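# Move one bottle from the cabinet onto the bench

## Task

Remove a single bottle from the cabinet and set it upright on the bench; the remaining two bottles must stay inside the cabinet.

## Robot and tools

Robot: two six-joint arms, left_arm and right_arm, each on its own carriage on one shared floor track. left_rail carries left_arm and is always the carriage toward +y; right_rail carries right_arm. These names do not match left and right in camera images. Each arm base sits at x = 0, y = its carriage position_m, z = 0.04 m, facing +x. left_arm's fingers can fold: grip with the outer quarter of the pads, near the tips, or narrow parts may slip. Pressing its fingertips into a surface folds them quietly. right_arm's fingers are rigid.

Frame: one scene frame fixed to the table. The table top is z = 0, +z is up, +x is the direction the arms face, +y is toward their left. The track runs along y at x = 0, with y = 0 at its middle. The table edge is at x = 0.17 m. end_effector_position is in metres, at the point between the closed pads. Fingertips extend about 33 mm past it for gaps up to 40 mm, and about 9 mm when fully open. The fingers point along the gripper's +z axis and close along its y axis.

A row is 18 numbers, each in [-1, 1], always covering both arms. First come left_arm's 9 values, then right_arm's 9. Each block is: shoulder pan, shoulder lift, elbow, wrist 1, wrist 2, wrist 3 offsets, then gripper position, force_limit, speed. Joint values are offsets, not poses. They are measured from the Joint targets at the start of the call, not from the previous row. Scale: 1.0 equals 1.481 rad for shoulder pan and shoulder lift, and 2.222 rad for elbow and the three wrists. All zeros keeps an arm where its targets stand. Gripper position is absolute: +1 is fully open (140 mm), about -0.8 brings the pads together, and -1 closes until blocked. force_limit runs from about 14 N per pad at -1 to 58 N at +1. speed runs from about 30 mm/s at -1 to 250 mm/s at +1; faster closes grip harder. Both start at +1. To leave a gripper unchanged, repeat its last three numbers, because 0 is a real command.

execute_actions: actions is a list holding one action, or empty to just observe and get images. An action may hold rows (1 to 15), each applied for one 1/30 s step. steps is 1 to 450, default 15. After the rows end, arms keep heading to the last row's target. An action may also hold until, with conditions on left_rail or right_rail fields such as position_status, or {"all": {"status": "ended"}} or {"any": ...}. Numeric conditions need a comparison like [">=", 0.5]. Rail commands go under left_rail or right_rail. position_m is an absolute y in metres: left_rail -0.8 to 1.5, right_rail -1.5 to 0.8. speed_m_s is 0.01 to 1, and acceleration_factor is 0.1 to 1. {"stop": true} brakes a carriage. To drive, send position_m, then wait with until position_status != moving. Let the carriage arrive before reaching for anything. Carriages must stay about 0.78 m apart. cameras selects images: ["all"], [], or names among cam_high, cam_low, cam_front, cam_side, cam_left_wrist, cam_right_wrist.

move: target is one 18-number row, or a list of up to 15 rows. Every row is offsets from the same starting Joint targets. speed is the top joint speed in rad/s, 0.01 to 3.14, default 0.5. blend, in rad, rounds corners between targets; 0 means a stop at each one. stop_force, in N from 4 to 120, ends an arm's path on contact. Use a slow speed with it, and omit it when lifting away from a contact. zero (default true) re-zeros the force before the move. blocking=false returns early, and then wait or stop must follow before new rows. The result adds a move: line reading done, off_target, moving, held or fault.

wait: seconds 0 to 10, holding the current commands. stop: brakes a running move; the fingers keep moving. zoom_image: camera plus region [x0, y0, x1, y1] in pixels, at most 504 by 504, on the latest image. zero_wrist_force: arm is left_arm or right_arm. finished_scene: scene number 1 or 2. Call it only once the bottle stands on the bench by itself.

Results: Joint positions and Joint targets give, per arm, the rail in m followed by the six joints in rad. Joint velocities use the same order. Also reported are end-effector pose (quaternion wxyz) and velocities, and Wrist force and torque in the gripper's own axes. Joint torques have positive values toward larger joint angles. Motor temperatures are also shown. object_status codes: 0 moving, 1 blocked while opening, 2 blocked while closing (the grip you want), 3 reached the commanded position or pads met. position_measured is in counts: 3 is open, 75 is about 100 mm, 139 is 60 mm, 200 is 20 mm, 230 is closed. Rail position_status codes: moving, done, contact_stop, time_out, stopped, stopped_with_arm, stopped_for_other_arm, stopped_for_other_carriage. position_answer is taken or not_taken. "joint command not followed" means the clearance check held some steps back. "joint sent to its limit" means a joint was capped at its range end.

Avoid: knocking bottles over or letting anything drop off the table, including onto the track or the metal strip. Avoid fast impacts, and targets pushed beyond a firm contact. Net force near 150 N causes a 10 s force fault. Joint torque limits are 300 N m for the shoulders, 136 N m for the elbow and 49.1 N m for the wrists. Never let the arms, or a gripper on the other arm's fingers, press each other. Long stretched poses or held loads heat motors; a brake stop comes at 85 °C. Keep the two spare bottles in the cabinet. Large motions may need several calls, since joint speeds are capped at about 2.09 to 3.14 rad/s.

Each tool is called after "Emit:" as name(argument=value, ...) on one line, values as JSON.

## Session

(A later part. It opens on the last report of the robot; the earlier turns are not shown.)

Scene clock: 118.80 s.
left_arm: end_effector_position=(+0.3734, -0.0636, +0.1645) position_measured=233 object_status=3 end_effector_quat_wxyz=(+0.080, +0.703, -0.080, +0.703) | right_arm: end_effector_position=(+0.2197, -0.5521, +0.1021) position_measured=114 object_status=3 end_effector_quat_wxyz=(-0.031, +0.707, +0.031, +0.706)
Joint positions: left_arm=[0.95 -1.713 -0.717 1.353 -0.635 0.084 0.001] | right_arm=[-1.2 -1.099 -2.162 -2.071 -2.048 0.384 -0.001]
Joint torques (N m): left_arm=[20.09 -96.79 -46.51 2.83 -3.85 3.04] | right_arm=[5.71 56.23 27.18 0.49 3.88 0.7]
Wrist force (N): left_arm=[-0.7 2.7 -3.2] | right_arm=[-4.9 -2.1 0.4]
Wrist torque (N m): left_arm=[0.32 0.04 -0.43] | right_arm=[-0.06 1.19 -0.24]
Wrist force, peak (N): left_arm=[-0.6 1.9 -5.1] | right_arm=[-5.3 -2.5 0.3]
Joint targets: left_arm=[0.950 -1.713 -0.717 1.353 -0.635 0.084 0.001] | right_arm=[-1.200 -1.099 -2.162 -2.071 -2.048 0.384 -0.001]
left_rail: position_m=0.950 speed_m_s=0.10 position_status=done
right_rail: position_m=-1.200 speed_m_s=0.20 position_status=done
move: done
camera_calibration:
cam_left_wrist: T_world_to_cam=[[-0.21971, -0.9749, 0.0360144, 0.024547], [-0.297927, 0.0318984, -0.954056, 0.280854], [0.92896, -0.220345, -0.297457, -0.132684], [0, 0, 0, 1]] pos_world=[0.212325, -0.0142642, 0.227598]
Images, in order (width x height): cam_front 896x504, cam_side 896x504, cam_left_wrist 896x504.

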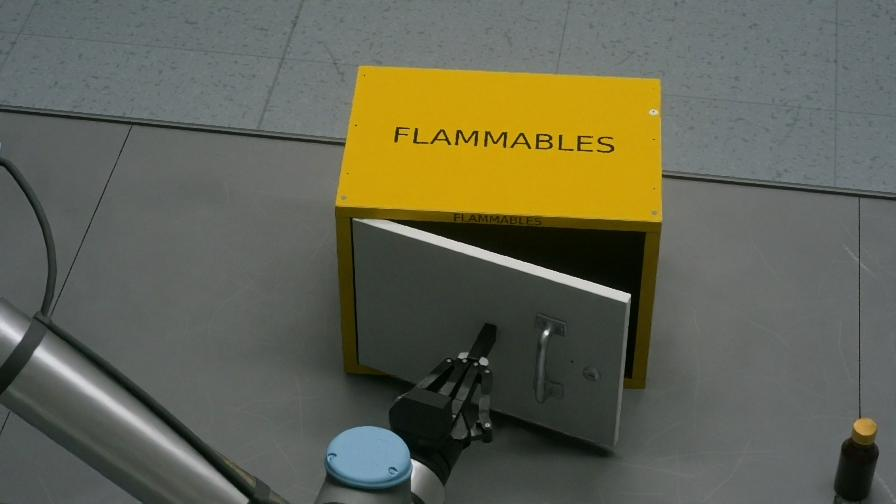

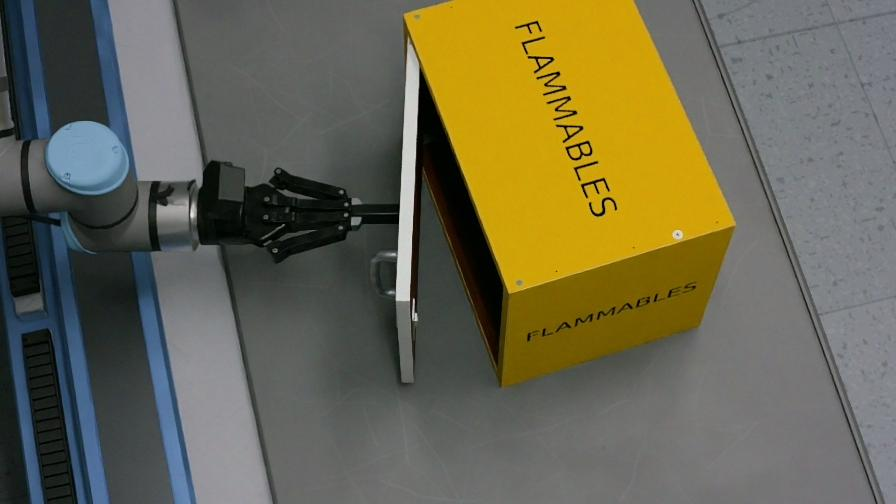

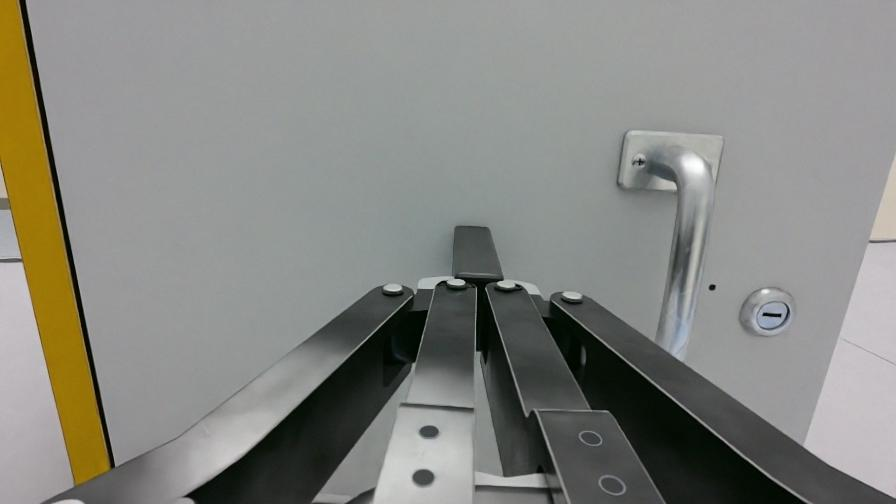

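Emit:
move(target=[[0.0402,0.1167,-0.1576,0.0793,-0.0985,0,-1,-0.5,-0.3,0,0,0,0,0,0,0.12,-0.1,-0.9],[0.0505,0.1334,-0.1802,0.0908,-0.1074,0,-1,-0.5,-0.3,0,0,0,0,0,0,0.12,-0.1,-0.9]], speed=[0.15,0.04], blend=[0.02,0], stop_force=15, cameras=["cam_front","cam_side","cam_left_wrist"])

Scene clock: 128.20 s.
left_arm: end_effector_position=(+0.4384, -0.0805, +0.1656) position_measured=233 object_status=3 end_effector_quat_wxyz=(-0.028, +0.707, +0.027, +0.707) | right_arm: end_effector_position=(+0.2197, -0.5521, +0.1021) position_measured=114 object_status=3 end_effector_quat_wxyz=(-0.031, +0.707, +0.031, +0.706)
Joint positions: left_arm=[0.95 -1.642 -0.526 0.965 -0.439 -0.149 0.001] | right_arm=[-1.2 -1.099 -2.162 -2.071 -2.048 0.384 -0.001]
Joint torques (N m): left_arm=[0.34 -135.11 -29.27 -1.55 4.52 3.08] | right_arm=[4.91 57.16 27.09 0.81 3.62 0.91]
Wrist force (N): left_arm=[0.6 -2.3 -20.4] | right_arm=[-5.1 -2.4 0.5]
Wrist torque (N m): left_arm=[0.68 0.15 -0.40] | right_arm=[-0.12 1.24 -0.24]
Wrist force, peak (N): left_arm=[0.6 -3.9 -32.0] | right_arm=[-5.4 -2.5 0.5]
Joint targets: left_arm=[0.950 -1.642 -0.526 0.965 -0.439 -0.149 0.001] | right_arm=[-1.200 -1.099 -2.162 -2.071 -2.048 0.384 -0.001]
left_rail: position_m=0.950 speed_m_s=0.10 position_status=done
right_rail: position_m=-1.200 speed_m_s=0.20 position_status=done
move: contact (left_arm); path passed 1 of 2 targets; left_arm: the elbow is farthest, 0.012 rad from its target
camera_calibration:
cam_left_wrist: T_world_to_cam=[[0.0828224, -0.995874, 0.0370844, -0.112204], [-0.293699, -0.0599513, -0.954016, 0.292476], [0.952303, 0.0681223, -0.297452, -0.183528], [0, 0, 0, 1]] pos_world=[0.269967, -0.0817046, 0.228597]
Images, in order (width x height): cam_front 896x504, cam_side 896x504, cam_left_wrist 896x504.

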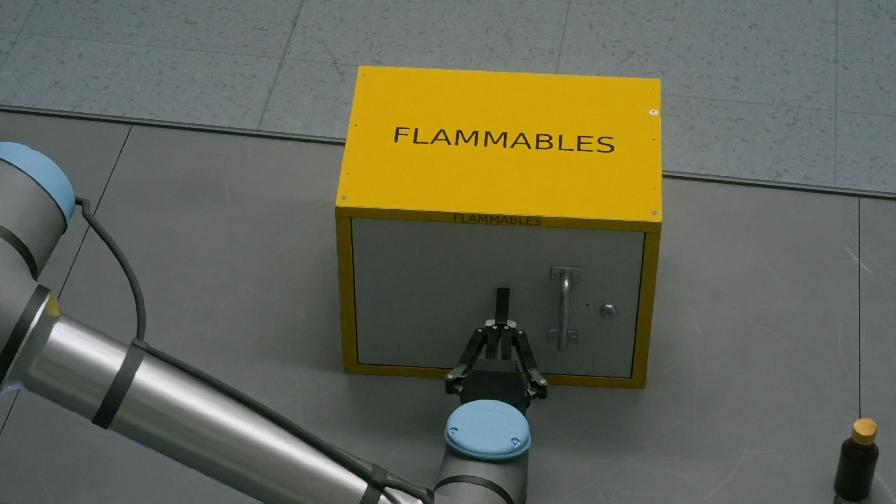

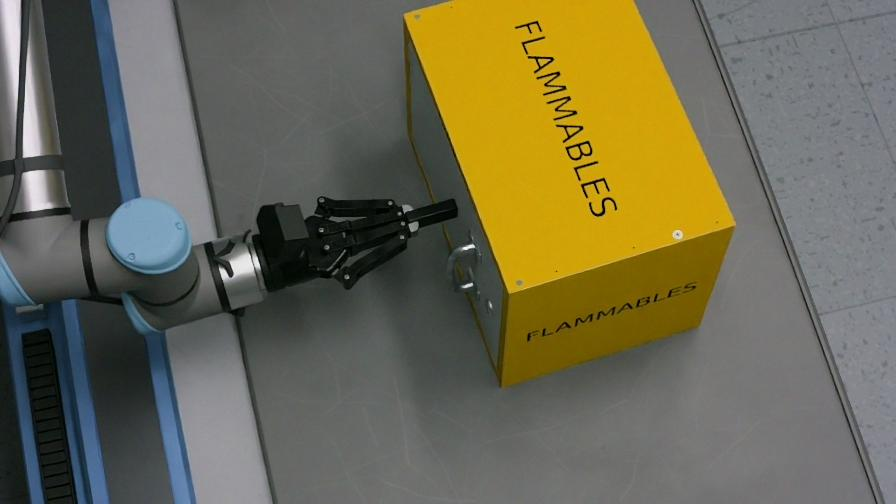

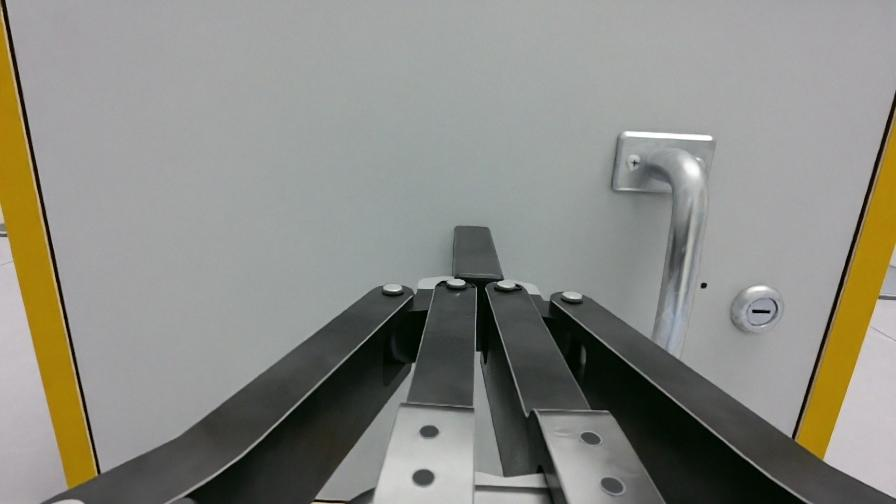

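Emit:
move(target=[-0.0783,-0.2460,0.3286,-0.1646,0.2263,0,-1,-0.5,-0.3,0,0,0,0,0,0,0.12,-0.1,-0.9], speed=0.4, cameras=["cam_front","cam_high"])

Scene clock: 131.00 s.
left_arm: end_effector_position=(+0.3174, -0.0259, +0.1653) position_measured=233 object_status=3 end_effector_quat_wxyz=(+0.189, +0.681, -0.189, +0.681) | right_arm: end_effector_position=(+0.2197, -0.5521, +0.1021) position_measured=114 object_status=3 end_effector_quat_wxyz=(-0.031, +0.707, +0.031, +0.706)
Joint positions: left_arm=[0.95 -1.758 -0.89 1.695 -0.805 0.353 0.001] | right_arm=[-1.2 -1.099 -2.162 -2.071 -2.048 0.384 -0.001]
Joint torques (N m): left_arm=[-18.37 -105.8 -23.16 -3.67 3.56 3.34] | right_arm=[5.29 57.03 26.98 0.45 3.93 0.63]
Wrist force (N): left_arm=[-1.2 1.8 -0.9] | right_arm=[-4.9 -2.2 0.6]
Wrist torque (N m): left_arm=[0.55 0.27 -0.50] | right_arm=[-0.07 1.19 -0.24]
Wrist force, peak (N): left_arm=[0.7 -2.4 -20.4] | right_arm=[-5.2 -2.6 0.6]
Joint targets: left_arm=[0.950 -1.758 -0.890 1.695 -0.805 0.353 0.001] | right_arm=[-1.200 -1.099 -2.162 -2.071 -2.048 0.384 -0.001]
left_rail: position_m=0.950 speed_m_s=0.10 position_status=done
right_rail: position_m=-1.200 speed_m_s=0.20 position_status=done
move: done
Images, in order (width x height): cam_high 896x504, cam_front 896x504.

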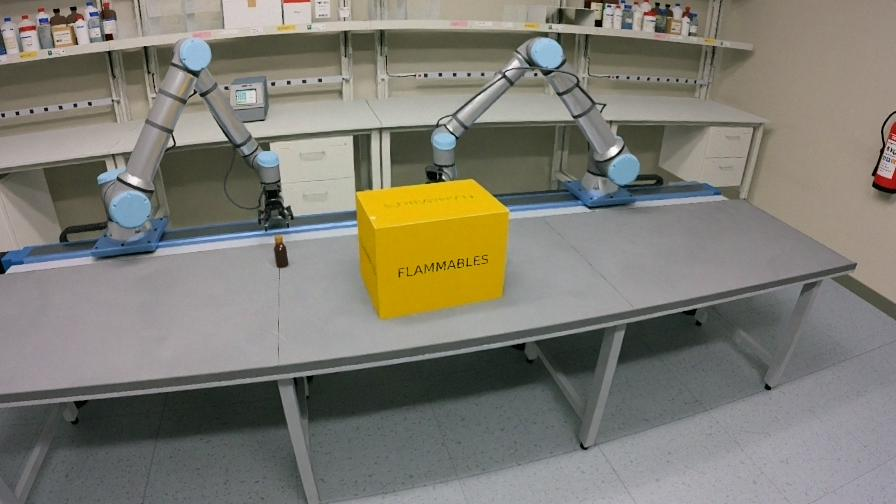

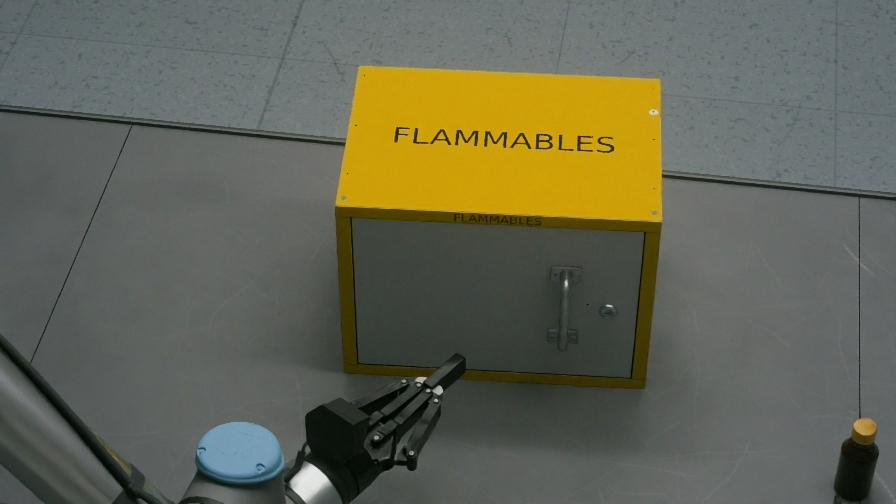

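Door closed, bottle standing on the bench.

Emit:
finished_scene(scene=1)

The scene is finished: the task was done.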